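# Stand a dried persimmon tip-up in the black tray

## Task

Pick one dried persimmon out of the grey tray and set it upright, tip pointing up, into a vacant pocket of the black tray that already has a packed persimmon; at the end that packed persimmon must still be standing in one of the black tray's pockets.

## Robot and tools

Robot: two arms, left_arm and right_arm, each ending in a five-finger hand (right_arm a right hand, left_arm its mirror-image left hand). Bases in the scene frame: left_arm at (+0.038, +0.305, +0.003) m, quat_wxyz (+1.000, 0, 0, -0.018); right_arm at (+0.012, -0.314, +0.026) m, quat_wxyz (+1.000, 0, 0, -0.013). A post stands on the floor behind the arms. Loose objects may get an occasional brief shove.

Frames. Scene frame: origin at table-top height between the nominal bases, +z up, +x out over the table, left_arm on the +y side (image left/right does not follow arm names). Reported hand positions (end_effector_position, metres) and end_effector_quat_wxyz are in each arm's own base frame. Motion offsets are along the axes of that arm's current Hand target. The hand point sits 0.05 m in front of the palm and 0.15 m from the wrist face along the fingers; its +z runs along straight fingers, +y out of the palm, +x across the palm away from the thumb on the right hand but toward the thumb on the left hand. Straight fingertips reach 0.06-0.07 m past the point along +z, on a line 0.06 m behind it along -y. A bracket on the little-finger side of the wrist reaches 0.10 m across the palm and can strike things.

The row: every action row is 28 numbers, all in [-1, 1], always covering both arms. Order: left_arm dx, dy, dz, rx, ry, rz; left hand little, ring, middle, index, thumb_bend, thumb_turn, force_limit, speed; then the same fourteen for right_arm and its hand. dx-rz are an offset (not a pose) from that arm's Hand target as it stood when the action or move began; 1.0 equals 0.6 m or 180 degrees; rx, ry, rz form a single rotation vector. Sending six zeros leaves an arm's pose request unchanged. Finger values: -1 open/straight, +1 curled. thumb_bend -1 straight to +1 fully bent; thumb_turn -1 beside the palm to +1 facing the fingers. force_limit maps -1..+1 to about 0..10 N at the fingertip (0..15 N for the two thumb motors). speed rises from near zero at -1 to full at +0.48 and stays full above; full speed covers a finger's travel in 0.49 s. There is no 'no change' value: to keep a hand as it is, resend the last eight hand numbers actually sent for it; if none were sent yet, use its hand_measured six values plus hand_force_limit and hand_speed.

Tools.
- execute_actions(actions, cameras): actions is a list of actions; each action is up to 15 rows, one per 1/30 s step, the final row held to step 15. Every row in an action counts from the same start pose, so repeating an offset in a new action moves further. Images come back only for an empty actions list or when cameras requests them.
- move(target, speed, blend, blocking, cameras): target is one 28-number row or a list of up to 15 rows; all offsets count from the Hand targets at the move's start, not from the previous row. speed is path top speed in m/s (0.002 to 4.3, default 0.25; turning up to twice that in rad/s), one value or one per target. blend is corner rounding in m (0 = stop at each). blocking=false returns after about 0.5 s while motion continues. Paths are straight, end together, cap at 10 s, and ignore obstacles and the other arm. Faster moves lag, stray and hit harder. Hand numbers in later targets are applied on arrival once everything is still. The result adds a move: line (done, off_target, moving, held, fault) and limits (paced = pose clipped, held = steps withheld).
- wait(seconds, cameras): lets time pass (0-3600 s) without new commands; a running move keeps going.
- stop(cameras): brakes a running move.
- zoom_image(camera, region): enlarges [x0, y0, x1, y1] pixels (max 504x504) of the latest image from cam_head_left, cam_head_right, cam_high, cam_left_wrist or cam_right_wrist (all 896x504).
- show_instructions: displays the reference pages.
- finished_scene(scene=1): ends irreversibly; the goal must hold without the robot.

Results: Hand target is the last commanded pose after clipping; each step the controller limits commanded orientation to within 40 degrees of the measured one. Hands often rest 1-3 cm (up to 5) short, usually low, with no contact; a later execute_actions call, even all zeros, re-requests the target, otherwise send the gap as an offset. Small motions may not start; small turns can shift the hand point a lot; a loaded elbow may sag. hand_measured, hand_stopped_by (moving, target, force, stalled, fault) and hand_load_n (positive = finger pushed open) follow the motor order. A lost grip shows as load dropping near 0. Joint torques are offset, noisy, and joints 3 and 4 wrap at ±28 N m. Joint ranges in rad: waist ±2.880, shoulder 0 to 3.142, elbow 0 to 3.019 (straight 2.964), wrist pitch -1.693 to 1.571, wrist yaw ±1.571, wrist roll ±2.094.

Gripping: thumb fully turned, fingers and thumb wrap objects roughly 0.035-0.065 m thick; a thumb-tip to index-pad pinch holds light items up to about 0.08 m. Close gently at speed -0.94 or lower. A motor moves only when its target changes by at least 0.002; to tighten, raise force_limit and send a more-closed target; to release, send a more-open one.

Avoid: dropping anything even slightly, releasing a moving object, fast impacts, heavy shoves, hard finger loads, arms or hands touching each other, leaving objects off the table, and long stretched or blocked pushes that overheat motors (MOTOR HOT, then OVER-TEMPERATURE FAULT and the arm falls for 30-60 s). To end a push, command back past the hand point.

Each tool is called in YAML: its name, and indented under it one key for each argument.

Reference images:

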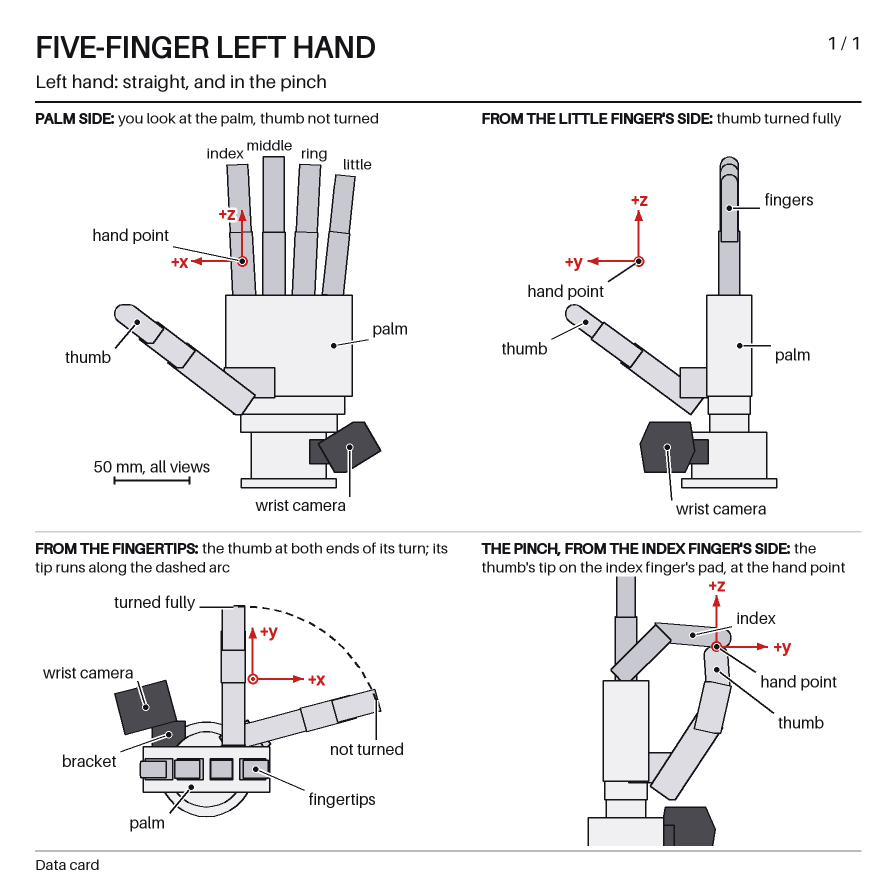

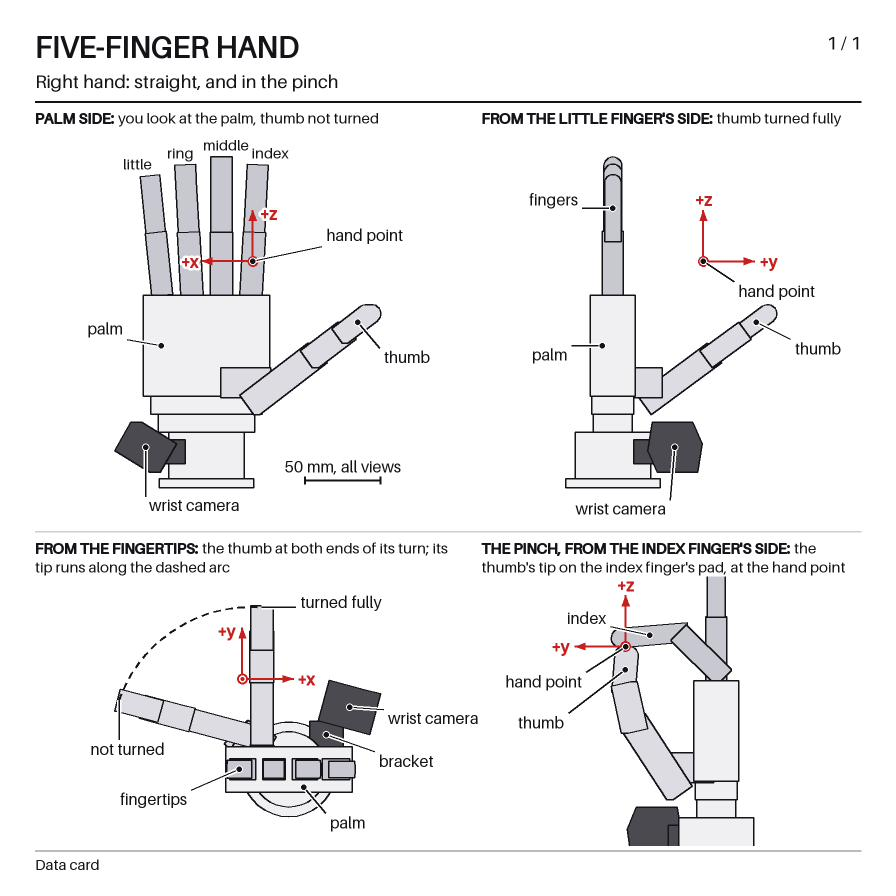

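## Session

execute_actions:
  actions: []

Scene clock: 0.00 s.
left_arm: end_effector_position=(+0.4631, -0.1482, +0.1632) hand_measured=(-1.000, -1.000, -1.000, -1.000, -1.000, -1.000) hand_load_n=(+0.0, +0.0, +0.0, +0.0, +0.5, +0.0) hand_stopped_by=(target, target, target, target, target, target) hand_force_limit=0.00 hand_speed=-0.80 end_effector_quat_wxyz=(+0.161, +0.359, +0.768, +0.506) | right_arm: end_effector_position=(+0.4261, -0.2323, +0.0964) hand_measured=(-1.000, -1.000, -1.000, -1.000, -1.000, -1.000) hand_load_n=(+0.0, -0.5, +0.0, +0.0, +0.0, +0.0) hand_stopped_by=(target, target, target, target, target, target) hand_force_limit=0.00 hand_speed=-0.80 end_effector_quat_wxyz=(+0.467, -0.439, +0.554, -0.531)
Joint positions: left_arm=[-0.739 1.747 1.111 -0.92 -1.119 1.716] | right_arm=[-0.788 1.603 0.434 1.169 -0.609 0.051]
Joint velocities: within noise
Joint torques (N m): no reading
Heat: left arm: hottest wrist yaw 31 °C; right arm: hottest waist 30 °C.
Hand target: left_arm +0.4669, -0.1517, +0.1673; +0.167, +0.355, +0.770, +0.504 | right_arm +0.4297, -0.2359, +0.1012; +0.468, -0.439, +0.549, -0.536

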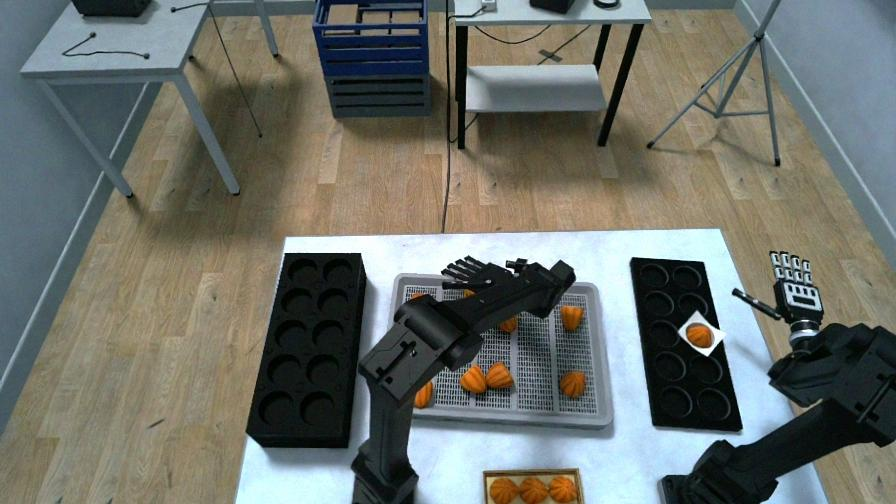

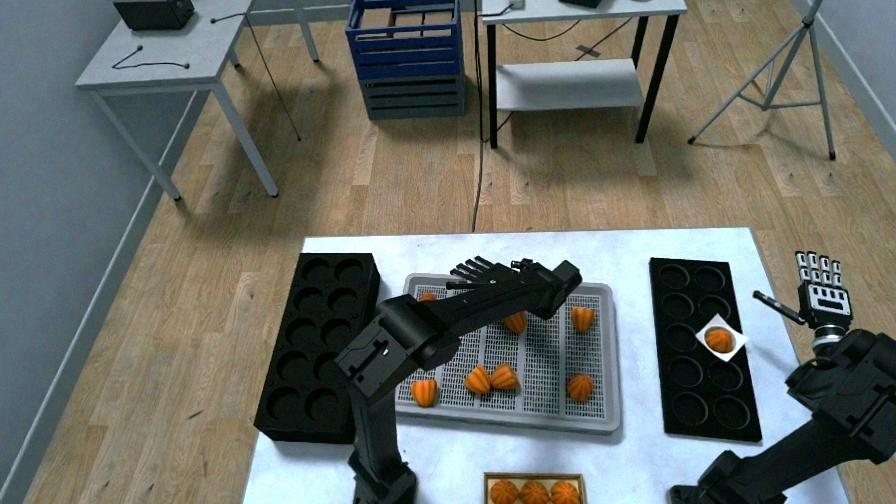

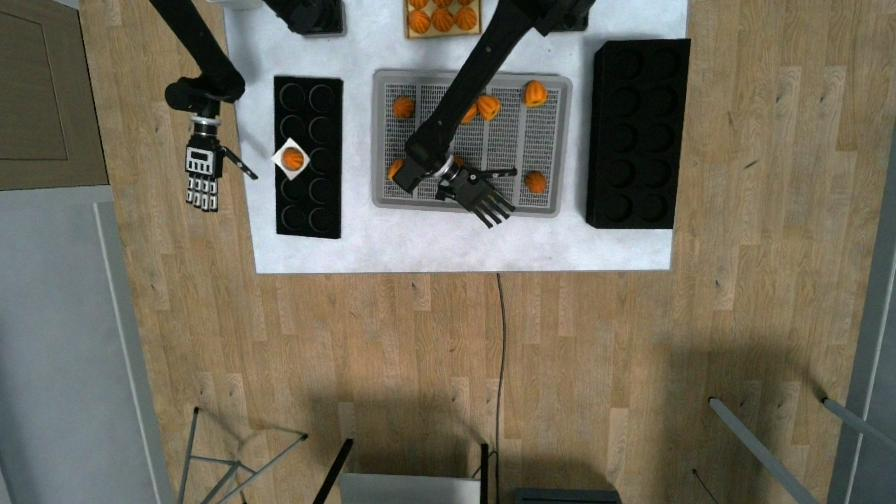

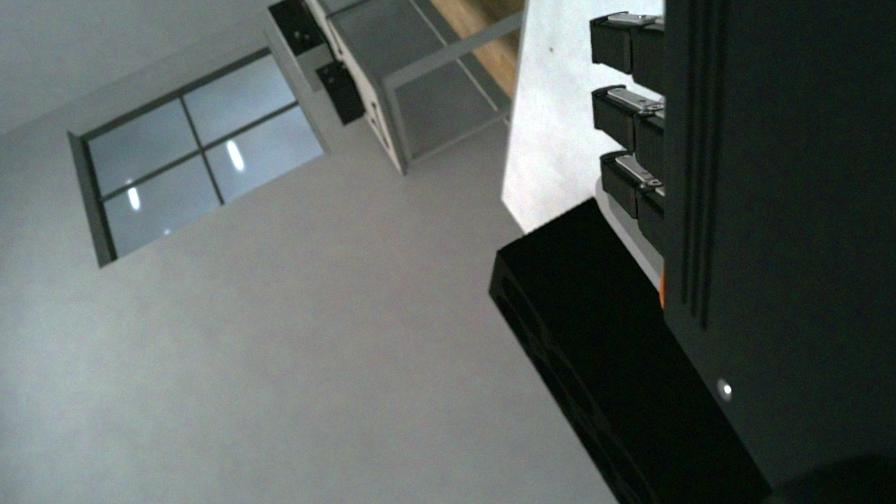

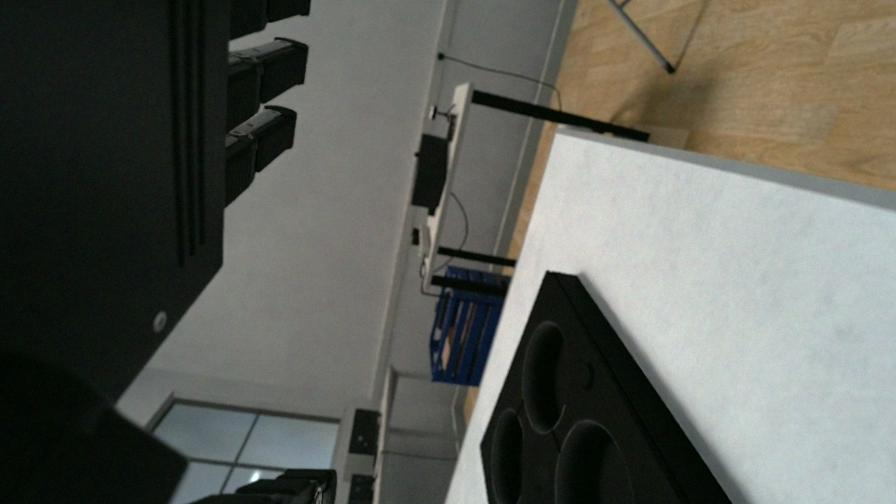

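zoom_image:
  camera: "cam_head_left"
  region: [610, 240, 780, 440]

zoom_image:
  camera: "cam_high"
  region: [220, 50, 600, 280]

zoom_image:
  camera: "cam_head_right"
  region: [380, 240, 640, 500]

Scaled by 2.520 from the camera's image (finer frame: 1280x720).

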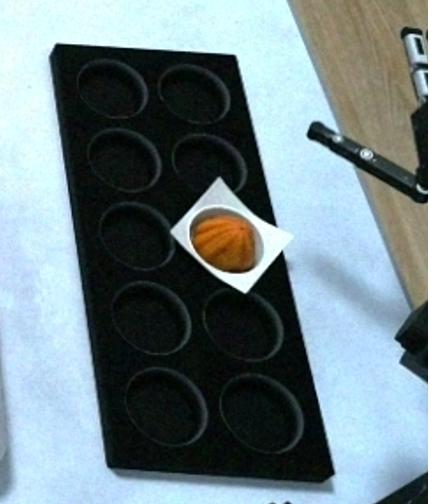

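Scaled by 1.326 from the camera's image (finer frame: 1280x720).

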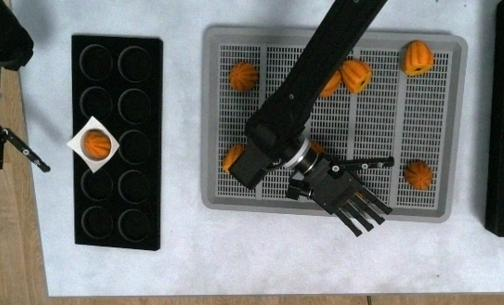

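Scaled by 1.938 from the camera's image (finer frame: 1280x720).

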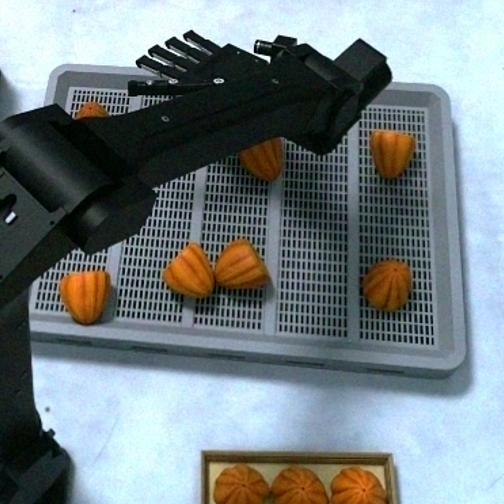

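zoom_image:
  camera: "cam_head_left"
  region: [520, 290, 620, 420]

zoom_image:
  camera: "cam_head_right"
  region: [540, 290, 640, 420]

zoom_image:
  camera: "cam_high"
  region: [370, 60, 510, 220]

zoom_image:
  camera: "cam_high"
  region: [230, 60, 370, 250]

Scaled by 3.877 from the camera's image (finer frame: 1280x720).

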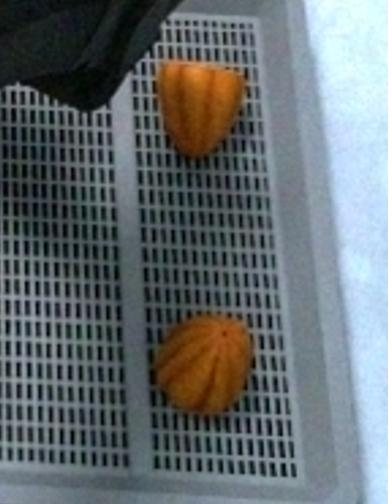

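Scaled by 3.877 from the camera's image (finer frame: 1280x720).

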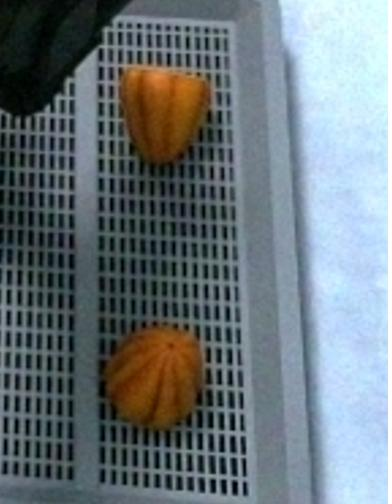

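Scaled by 3.150 from the camera's image (finer frame: 1280x720).

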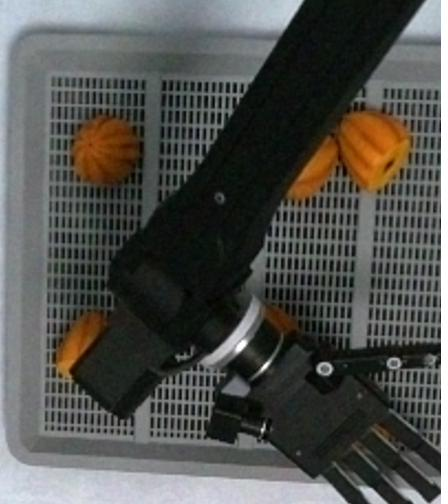

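Scaled by 2.653 from the camera's image (finer frame: 1280x720).

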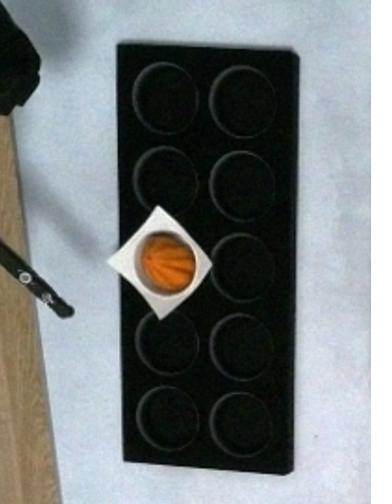

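move:
  target: [0.253,0.233,0.1925,0.0144,0.128,-0.0627,-1,-1,-1,-1,-1,-1,0,-0.8,-0.0086,-0.2,0.0024,0,0,0,1,1,-0.6,-0.6,-1,1,0,0]
  speed: 0.2
  cameras: ["cam_high","cam_head_right"]

Scene clock: 67.40 s.
left_arm: end_effector_position=(+0.4753, +0.0697, +0.2394) hand_measured=(-1.000, -1.000, -1.000, -1.000, -1.000, -1.000) hand_load_n=(+0.0, +0.0, +0.0, +0.0, +0.0, +0.0) hand_stopped_by=(target, target, target, target, target, target) hand_force_limit=0.00 hand_speed=-0.80 end_effector_quat_wxyz=(+0.037, +0.180, +0.828, +0.529) | right_arm: end_effector_position=(+0.4206, -0.2267, +0.1989) hand_measured=(+1.000, +1.000, -0.600, -0.600, -1.000, +1.000) hand_load_n=(-0.5, +0.0, +0.0, +0.0, +0.0, +0.0) hand_stopped_by=(target, target, target, target, target, target) hand_force_limit=0.00 hand_speed=0.00 end_effector_quat_wxyz=(+0.466, -0.440, +0.563, -0.522)
Joint positions: left_arm=[-0.289 1.635 1.193 -1.138 -1.119 1.705] | right_arm=[-0.788 1.212 0.513 0.674 -0.609 0.051]
Joint torques (N m): left_arm=[-0.5 -14.04 9.88 -0.16 -0.73 0.21] | right_arm=[0.56 -6.83 11.81 1.05 -0.2 -0.03]
Heat: left arm: hottest wrist yaw 32 °C; right arm: hottest waist 30 °C.
Hand target: left_arm +0.4859, +0.0662, +0.2570; +0.051, +0.175, +0.830, +0.528 | right_arm +0.4297, -0.2359, +0.2214; +0.468, -0.439, +0.549, -0.536
Off the commanded pose: left_arm 0.021 m, 2 deg | right_arm 0.026 m, 2 deg.
move: off_target (left_arm, right_arm)
Images, in order (width x height): cam_head_right 896x504, cam_high 896x504.

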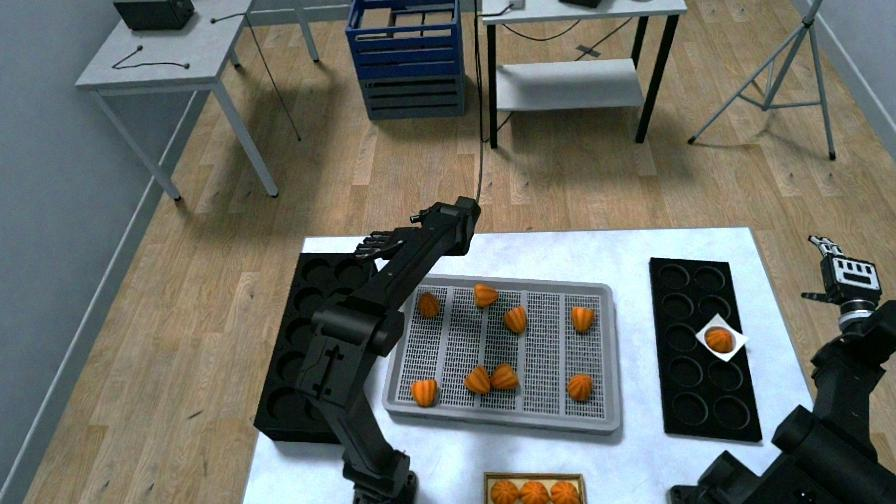

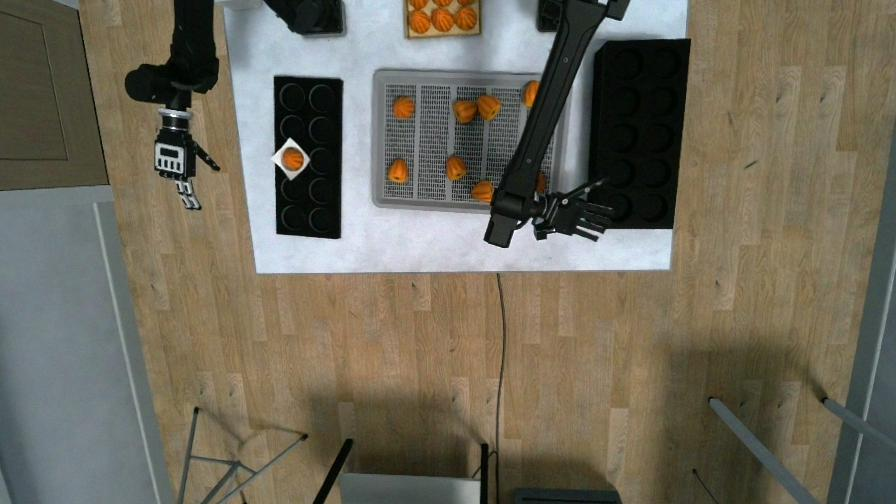

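move:
  target: [0,0,0,0,0,0,-1,-1,-1,-1,-1,-1,0,-0.8,-0.7032,-0.0087,-0.4383,-0.2089,-0.2383,-0.0944,1,1,-0.65,-0.65,-0.9,1,0,0]
  speed: 0.25
  cameras: ["cam_high","cam_head_right","cam_head_left","cam_right_wrist"]

Scene clock: 83.67 s.
left_arm: end_effector_position=(+0.4754, +0.0697, +0.2394) hand_measured=(-1.000, -1.000, -1.000, -1.000, -1.000, -1.000) hand_load_n=(+0.0, +0.0, +0.0, +0.0, +0.5, +0.0) hand_stopped_by=(target, target, target, target, target, target) hand_force_limit=0.00 hand_speed=-0.80 end_effector_quat_wxyz=(+0.037, +0.180, +0.828, +0.529) | right_arm: end_effector_position=(+0.2394, +0.2161, +0.2150) hand_measured=(+1.000, +1.000, -0.650, -0.650, -0.900, +1.000) hand_load_n=(+0.0, +0.0, +0.0, +0.0, +0.0, +0.0) hand_stopped_by=(target, target, target, target, target, target) hand_force_limit=0.00 hand_speed=0.00 end_effector_quat_wxyz=(-0.372, +0.805, -0.417, +0.198)
Joint positions: left_arm=[-0.289 1.635 1.193 -1.138 -1.119 1.705] | right_arm=[0.662 0.688 0.717 -0.731 0.045 0.026]
Joint torques (N m): left_arm=[-0.79 -14.04 10.03 -0.14 -0.73 0.19] | right_arm=[1.55 -0.91 14.52 0.96 -0.01 0.06]
Heat: left arm: hottest elbow 33 °C; right arm: hottest waist 30 °C.
Hand target: left_arm +0.4858, +0.0662, +0.2569; +0.051, +0.174, +0.830, +0.528 | right_arm +0.2457, +0.2256, +0.2412; -0.389, +0.797, -0.415, +0.202
Off the commanded pose: left_arm 0.021 m, 2 deg | right_arm 0.029 m, 2 deg.
move: off_target (right_arm)
Images, in order (width x height): cam_head_left 896x504, cam_head_right 896x504, cam_high 896x504, cam_right_wrist 896x504.

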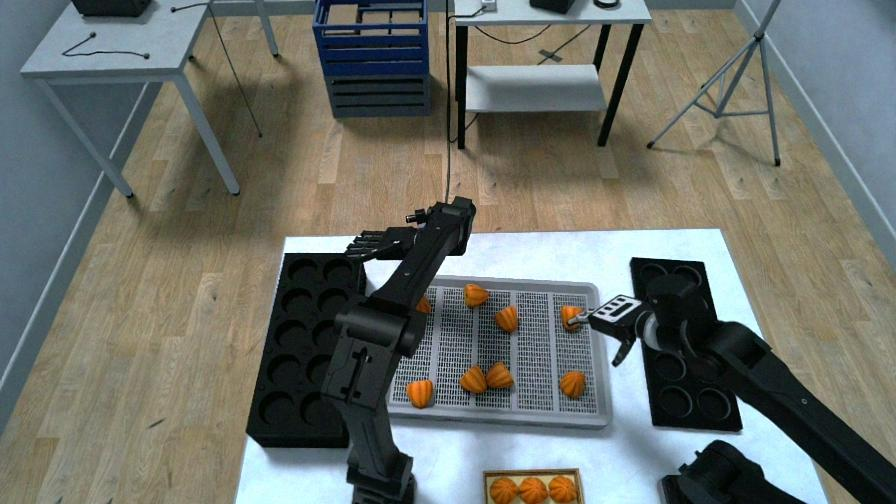

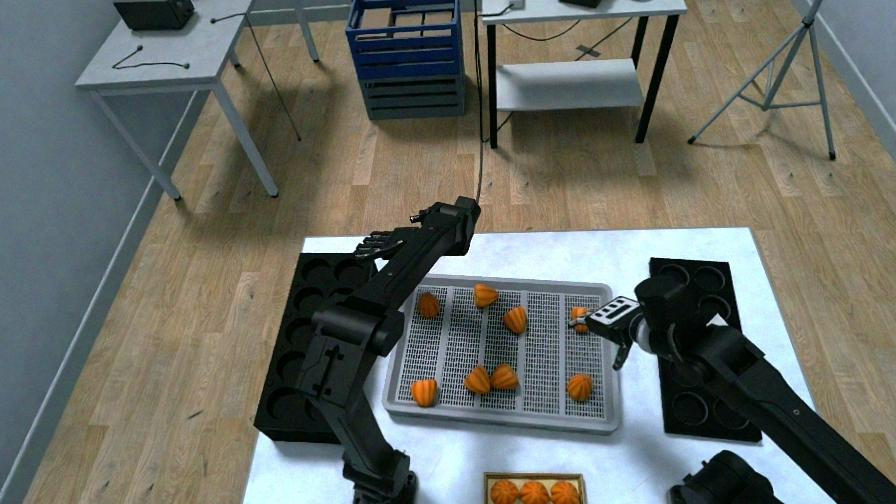

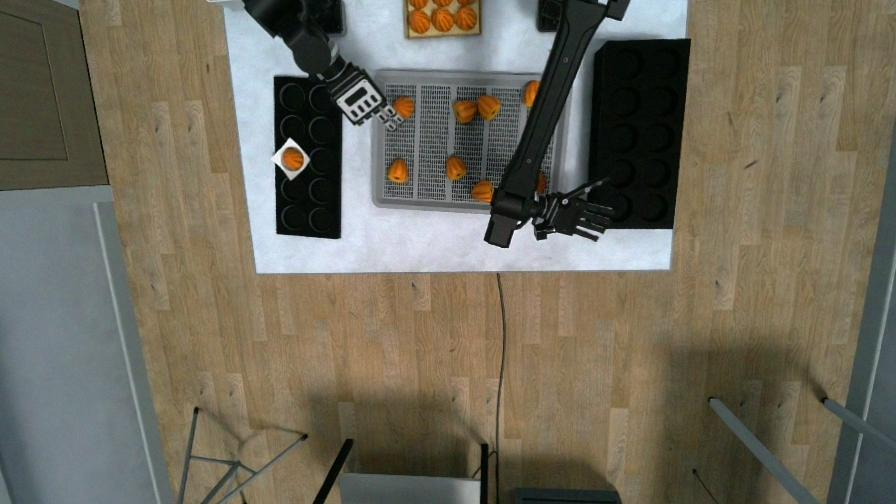

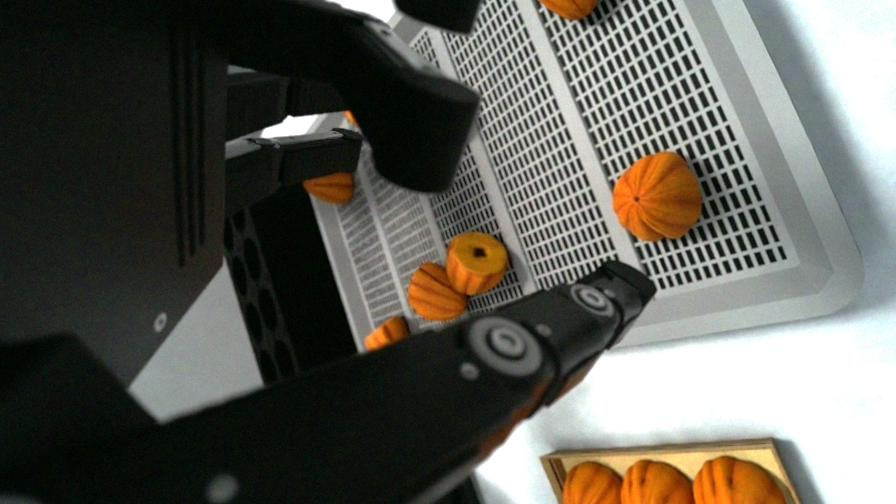

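move:
  target: [0,0,0,0,0,0,-1,-1,-1,-1,-1,-1,0,-0.8,0,0.1313,0.1027,0,0,0,1,1,-0.65,-0.65,-0.9,1,0,0]
  speed: 0.15
  cameras: ["cam_high","cam_head_right","cam_head_left","cam_right_wrist"]

Scene clock: 95.90 s.
left_arm: end_effector_position=(+0.4754, +0.0697, +0.2394) hand_measured=(-1.000, -1.000, -1.000, -1.000, -1.000, -1.000) hand_load_n=(+0.0, +0.0, +0.0, +0.0, +0.0, +0.0) hand_stopped_by=(target, target, target, target, target, target) hand_force_limit=0.00 hand_speed=-0.80 end_effector_quat_wxyz=(+0.037, +0.180, +0.828, +0.529) | right_arm: end_effector_position=(+0.2461, +0.2215, +0.1431) hand_measured=(+1.000, +1.000, -0.650, -0.650, -0.900, +1.000) hand_load_n=(+0.5, +0.0, +0.0, +0.0, +0.0, +0.0) hand_stopped_by=(target, target, target, target, target, target) hand_force_limit=0.00 hand_speed=0.00 end_effector_quat_wxyz=(-0.386, +0.799, -0.414, +0.205)
Joint positions: left_arm=[-0.289 1.635 1.193 -1.138 -1.119 1.705] | right_arm=[0.664 0.715 0.521 -0.474 0.046 0.027]
Joint torques (N m): left_arm=[-0.73 -14.04 10.02 -0.13 -0.73 0.19] | right_arm=[1.44 -1.03 9.85 1.69 0 0.07]
Heat: left arm: hottest elbow 34 °C; right arm: hottest elbow 34 °C.
Hand target: left_arm +0.4858, +0.0662, +0.2569; +0.051, +0.174, +0.830, +0.528 | right_arm +0.2456, +0.2256, +0.1413; -0.389, +0.797, -0.415, +0.202
Off the commanded pose: left_arm 0.021 m, 2 deg | right_arm 0.005 m, 0 deg.
move: done
Images, in order (width x height): cam_head_left 896x504, cam_head_right 896x504, cam_high 896x504, cam_right_wrist 896x504.

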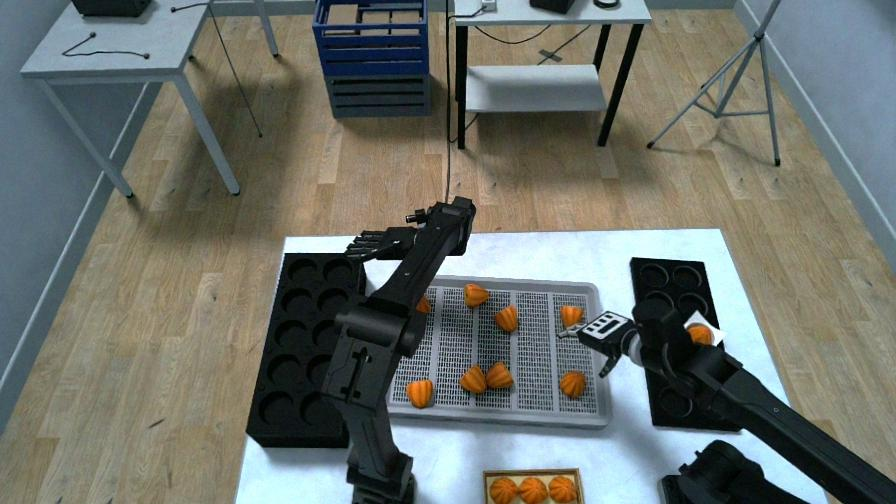

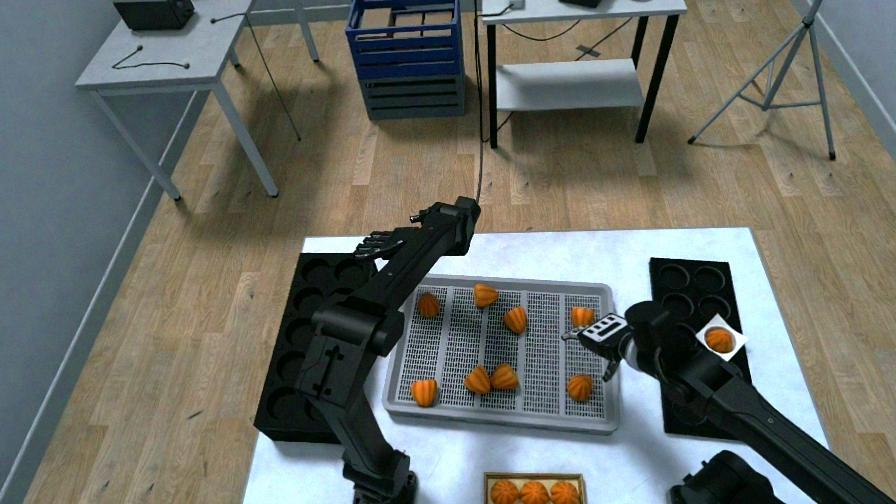

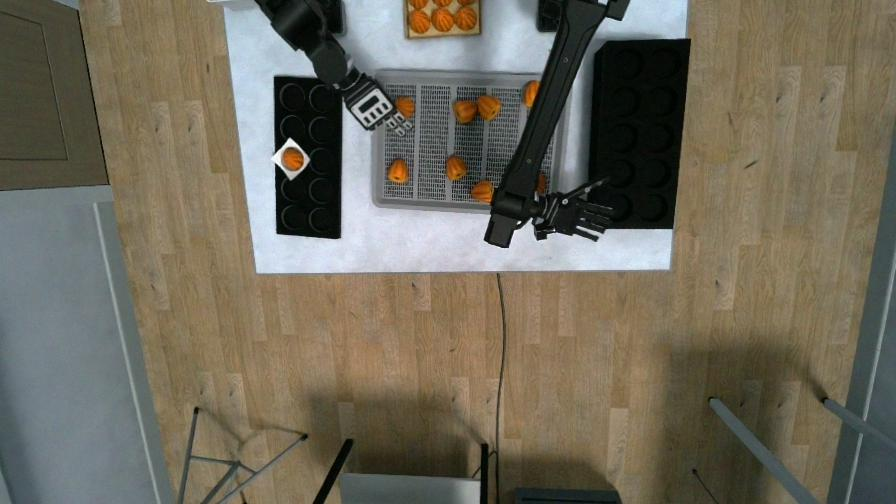

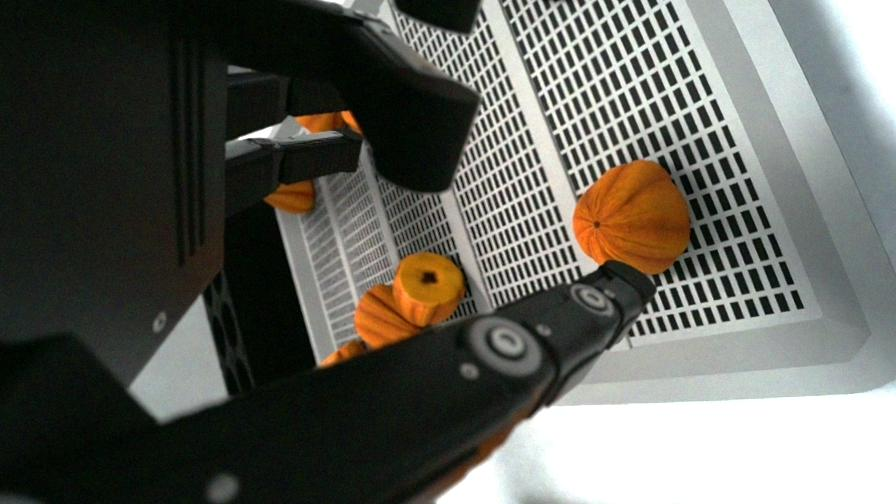

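zoom_image:
  camera: "cam_head_left"
  region: [540, 290, 660, 410]

zoom_image:
  camera: "cam_high"
  region: [340, 60, 440, 160]

Scaled by 4.200 from the camera's image (finer frame: 1280x720).

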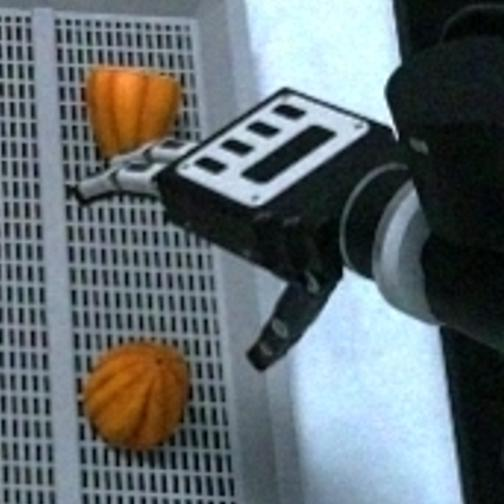

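Scaled by 5.040 from the camera's image (finer frame: 1280x720).

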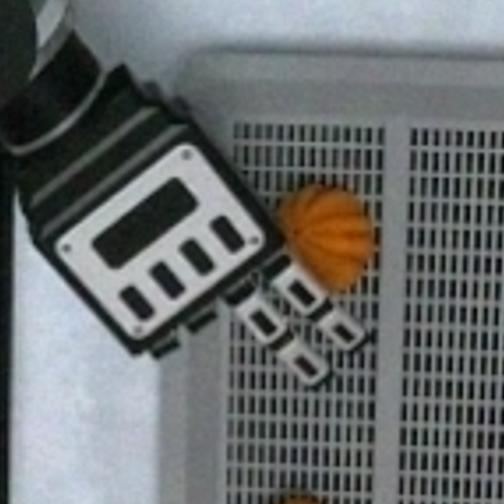

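move:
  target: [0,0,0,0,0,0,-1,-1,-1,-1,-1,-1,0,-0.8,-0.07,0.062,0.0019,0,0,0,1,1,-0.65,-0.65,-0.9,1,0,0]
  speed: 0.15
  cameras: ["cam_high","cam_head_right","cam_head_left","cam_right_wrist"]

zoom_image:
  camera: "cam_high"
  region: [340, 60, 440, 160]

zoom_image:
  camera: "cam_head_left"
  region: [540, 300, 660, 420]

Scene clock: 155.23 s.
left_arm: end_effector_position=(+0.4754, +0.0697, +0.2394) hand_measured=(-1.000, -1.000, -1.000, -1.000, -1.000, -1.000) hand_load_n=(+0.0, +0.0, +0.0, +0.0, +0.0, +0.0) hand_stopped_by=(target, target, target, target, target, target) hand_force_limit=0.00 hand_speed=-0.80 end_effector_quat_wxyz=(+0.037, +0.180, +0.828, +0.529) | right_arm: end_effector_position=(+0.2047, +0.2437, +0.1099) hand_measured=(+1.000, +1.000, -0.650, -0.650, -0.900, +1.000) hand_load_n=(+0.0, +0.0, +0.0, +0.0, +0.0, +0.0) hand_stopped_by=(target, target, target, target, target, target) hand_force_limit=0.00 hand_speed=0.00 end_effector_quat_wxyz=(-0.381, +0.801, -0.414, +0.204)
Joint positions: left_arm=[-0.289 1.635 1.193 -1.138 -1.119 1.705] | right_arm=[0.881 0.698 0.434 -0.432 0.217 0.163]
Joint torques (N m): left_arm=[-0.79 -13.98 10.03 -0.14 -0.73 0.19] | right_arm=[1.38 -1.49 9.61 1.76 0.09 0.06]
Heat: left arm: hottest elbow 36 °C; right arm: hottest elbow 35 °C.
Hand target: left_arm +0.4858, +0.0662, +0.2569; +0.051, +0.174, +0.830, +0.528 | right_arm +0.2035, +0.2475, +0.1113; -0.389, +0.797, -0.415, +0.202
Off the commanded pose: left_arm 0.021 m, 2 deg | right_arm 0.004 m, 1 deg.
move: done
Images, in order (width x height): cam_head_left 896x504, cam_head_right 896x504, cam_high 896x504, cam_right_wrist 896x504.

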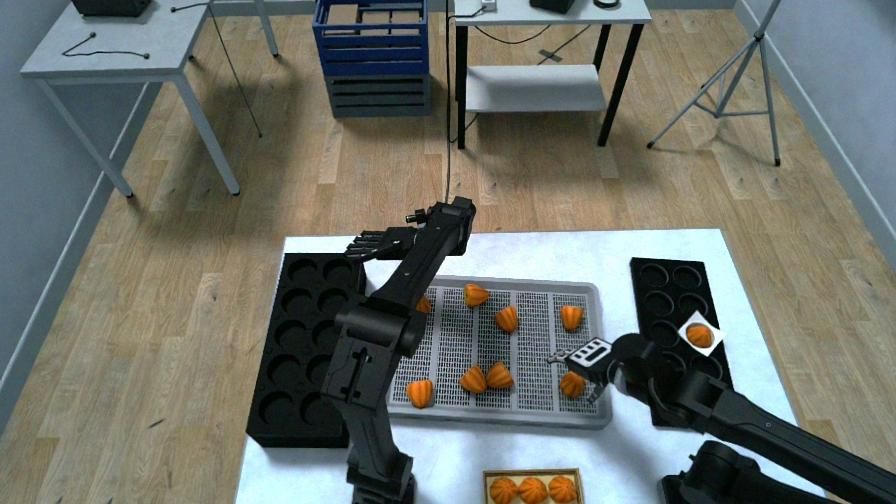

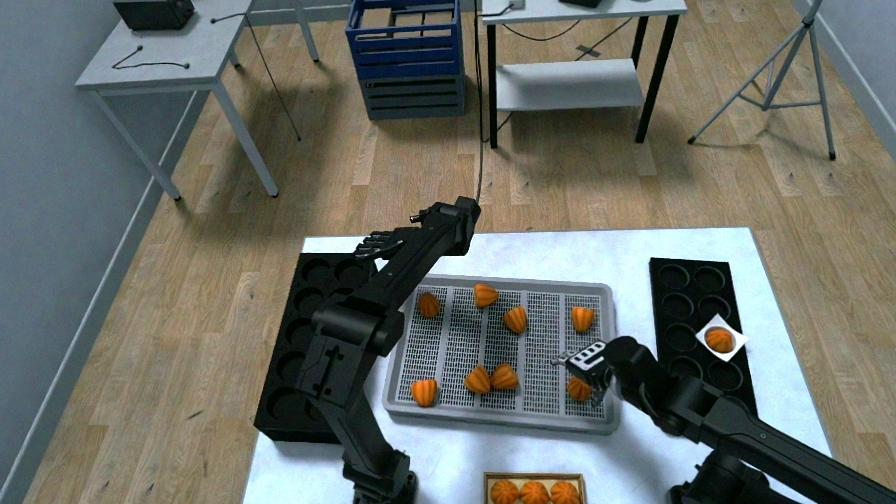

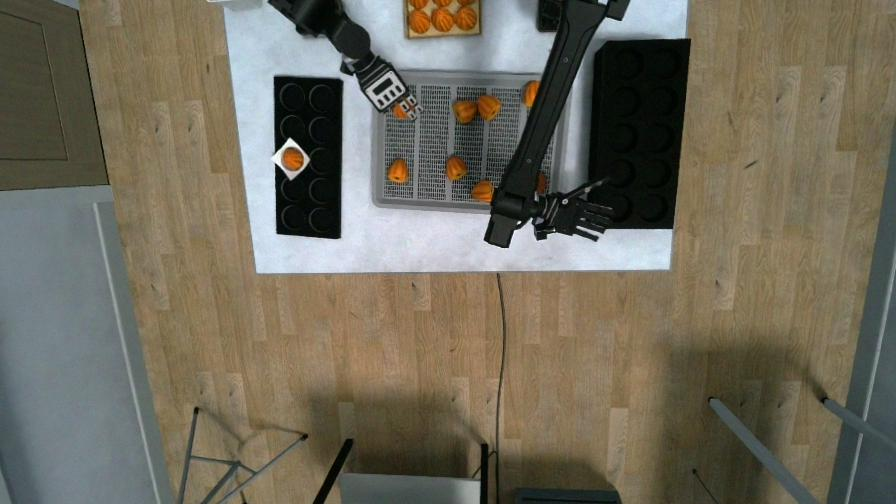

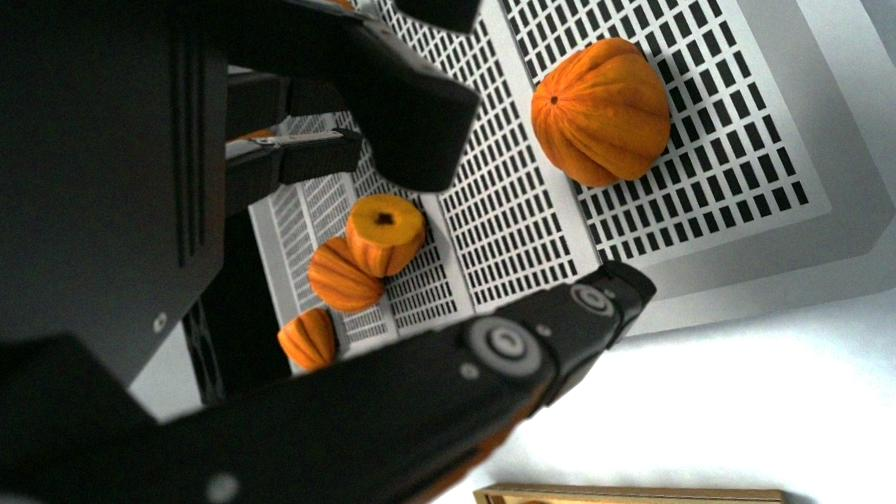

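Scaled by 5.040 from the camera's image (finer frame: 1280x720).

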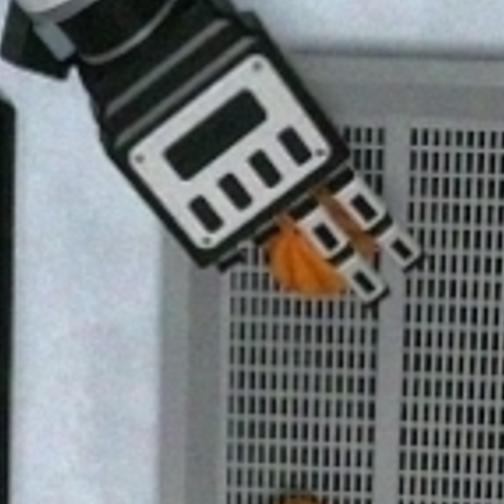

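Scaled by 4.200 from the camera's image (finer frame: 1280x720).

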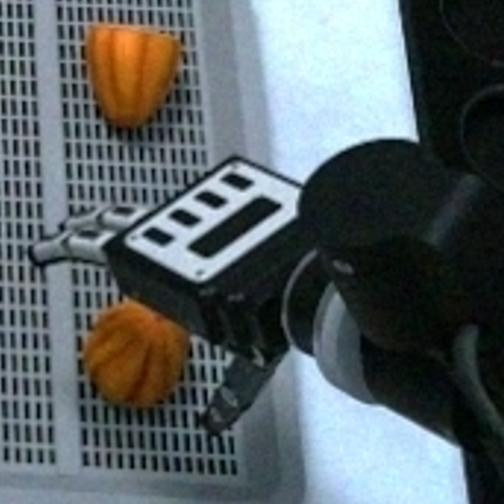

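move:
  target: [0,0,0,0,0,0,-1,-1,-1,-1,-1,-1,0,-0.8,0.0367,0.0398,0.0438,0,0,0,1,1,-0.65,-0.65,-0.9,1,0,0]
  speed: 0.12
  cameras: ["cam_high","cam_head_right","cam_head_left","cam_right_wrist"]

zoom_image:
  camera: "cam_high"
  region: [340, 60, 440, 160]

zoom_image:
  camera: "cam_head_left"
  region: [540, 300, 660, 420]

Scene clock: 177.00 s.
left_arm: end_effector_position=(+0.4754, +0.0697, +0.2394) hand_measured=(-1.000, -1.000, -1.000, -1.000, -1.000, -1.000) hand_load_n=(+0.0, +0.0, +0.0, +0.0, +0.0, +0.0) hand_stopped_by=(target, target, target, target, target, target) hand_force_limit=0.00 hand_speed=-0.80 end_effector_quat_wxyz=(+0.037, +0.180, +0.828, +0.529) | right_arm: end_effector_position=(+0.2183, +0.2341, +0.0785) hand_measured=(+1.000, +1.000, -0.650, -0.650, -0.900, +1.000) hand_load_n=(+0.0, +0.0, +0.0, +0.0, +0.0, +0.0) hand_stopped_by=(target, target, target, target, target, target) hand_force_limit=0.00 hand_speed=0.00 end_effector_quat_wxyz=(-0.389, +0.797, -0.417, +0.200)
Joint positions: left_arm=[-0.289 1.635 1.193 -1.138 -1.119 1.705] | right_arm=[0.788 0.744 0.354 -0.282 0.136 0.116]
Joint torques (N m): left_arm=[-0.73 -14.04 10.04 -0.14 -0.73 0.19] | right_arm=[-0.09 -0.44 9.36 1.77 -0.2 -0.14]
Heat: left arm: hottest elbow 36 °C; right arm: hottest elbow 33 °C.
Hand target: left_arm +0.4858, +0.0662, +0.2569; +0.051, +0.174, +0.830, +0.528 | right_arm +0.2212, +0.2328, +0.0764; -0.389, +0.797, -0.415, +0.203
Off the commanded pose: left_arm 0.021 m, 2 deg | right_arm 0.004 m, 0 deg.
move: done
Images, in order (width x height): cam_head_left 896x504, cam_head_right 896x504, cam_high 896x504, cam_right_wrist 896x504.

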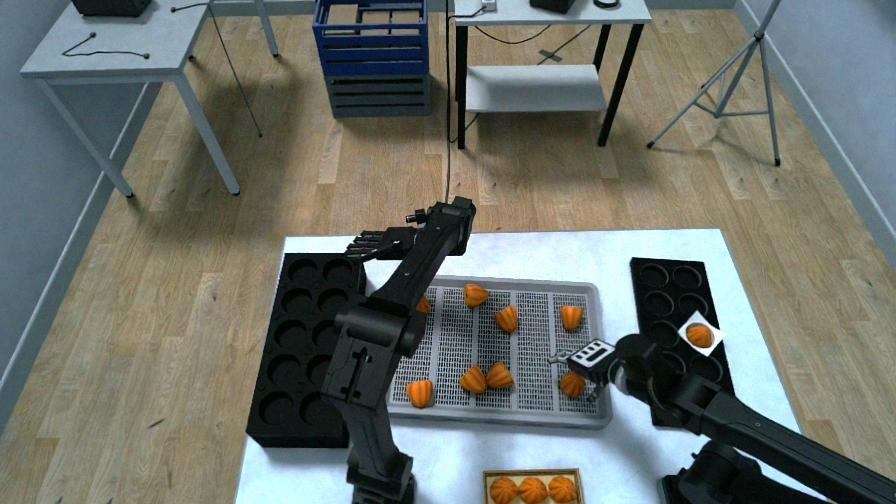

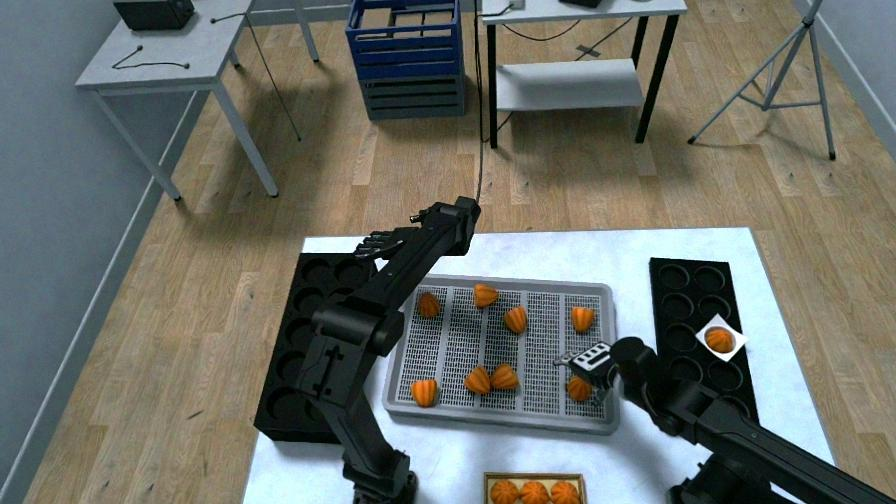

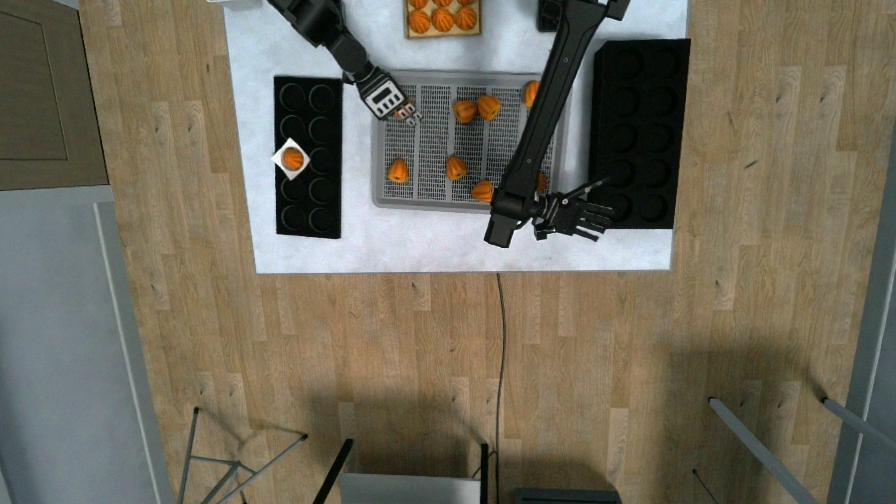

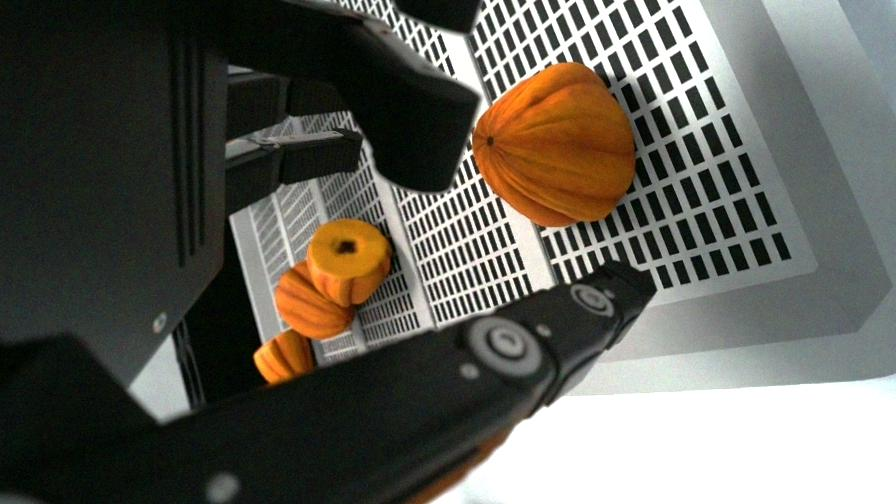

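Scaled by 5.040 from the camera's image (finer frame: 1280x720).

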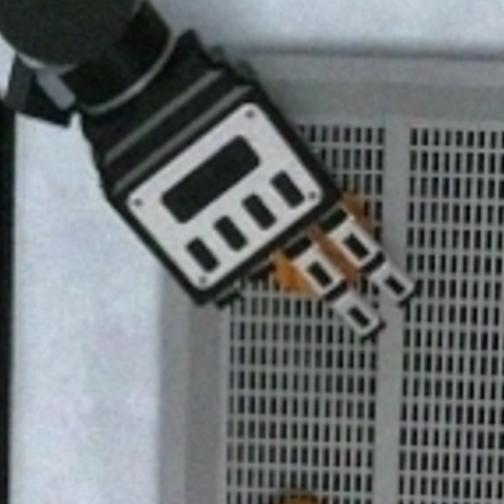

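Scaled by 4.200 from the camera's image (finer frame: 1280x720).

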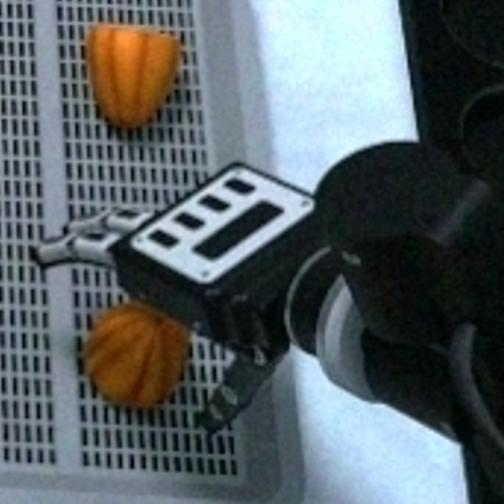

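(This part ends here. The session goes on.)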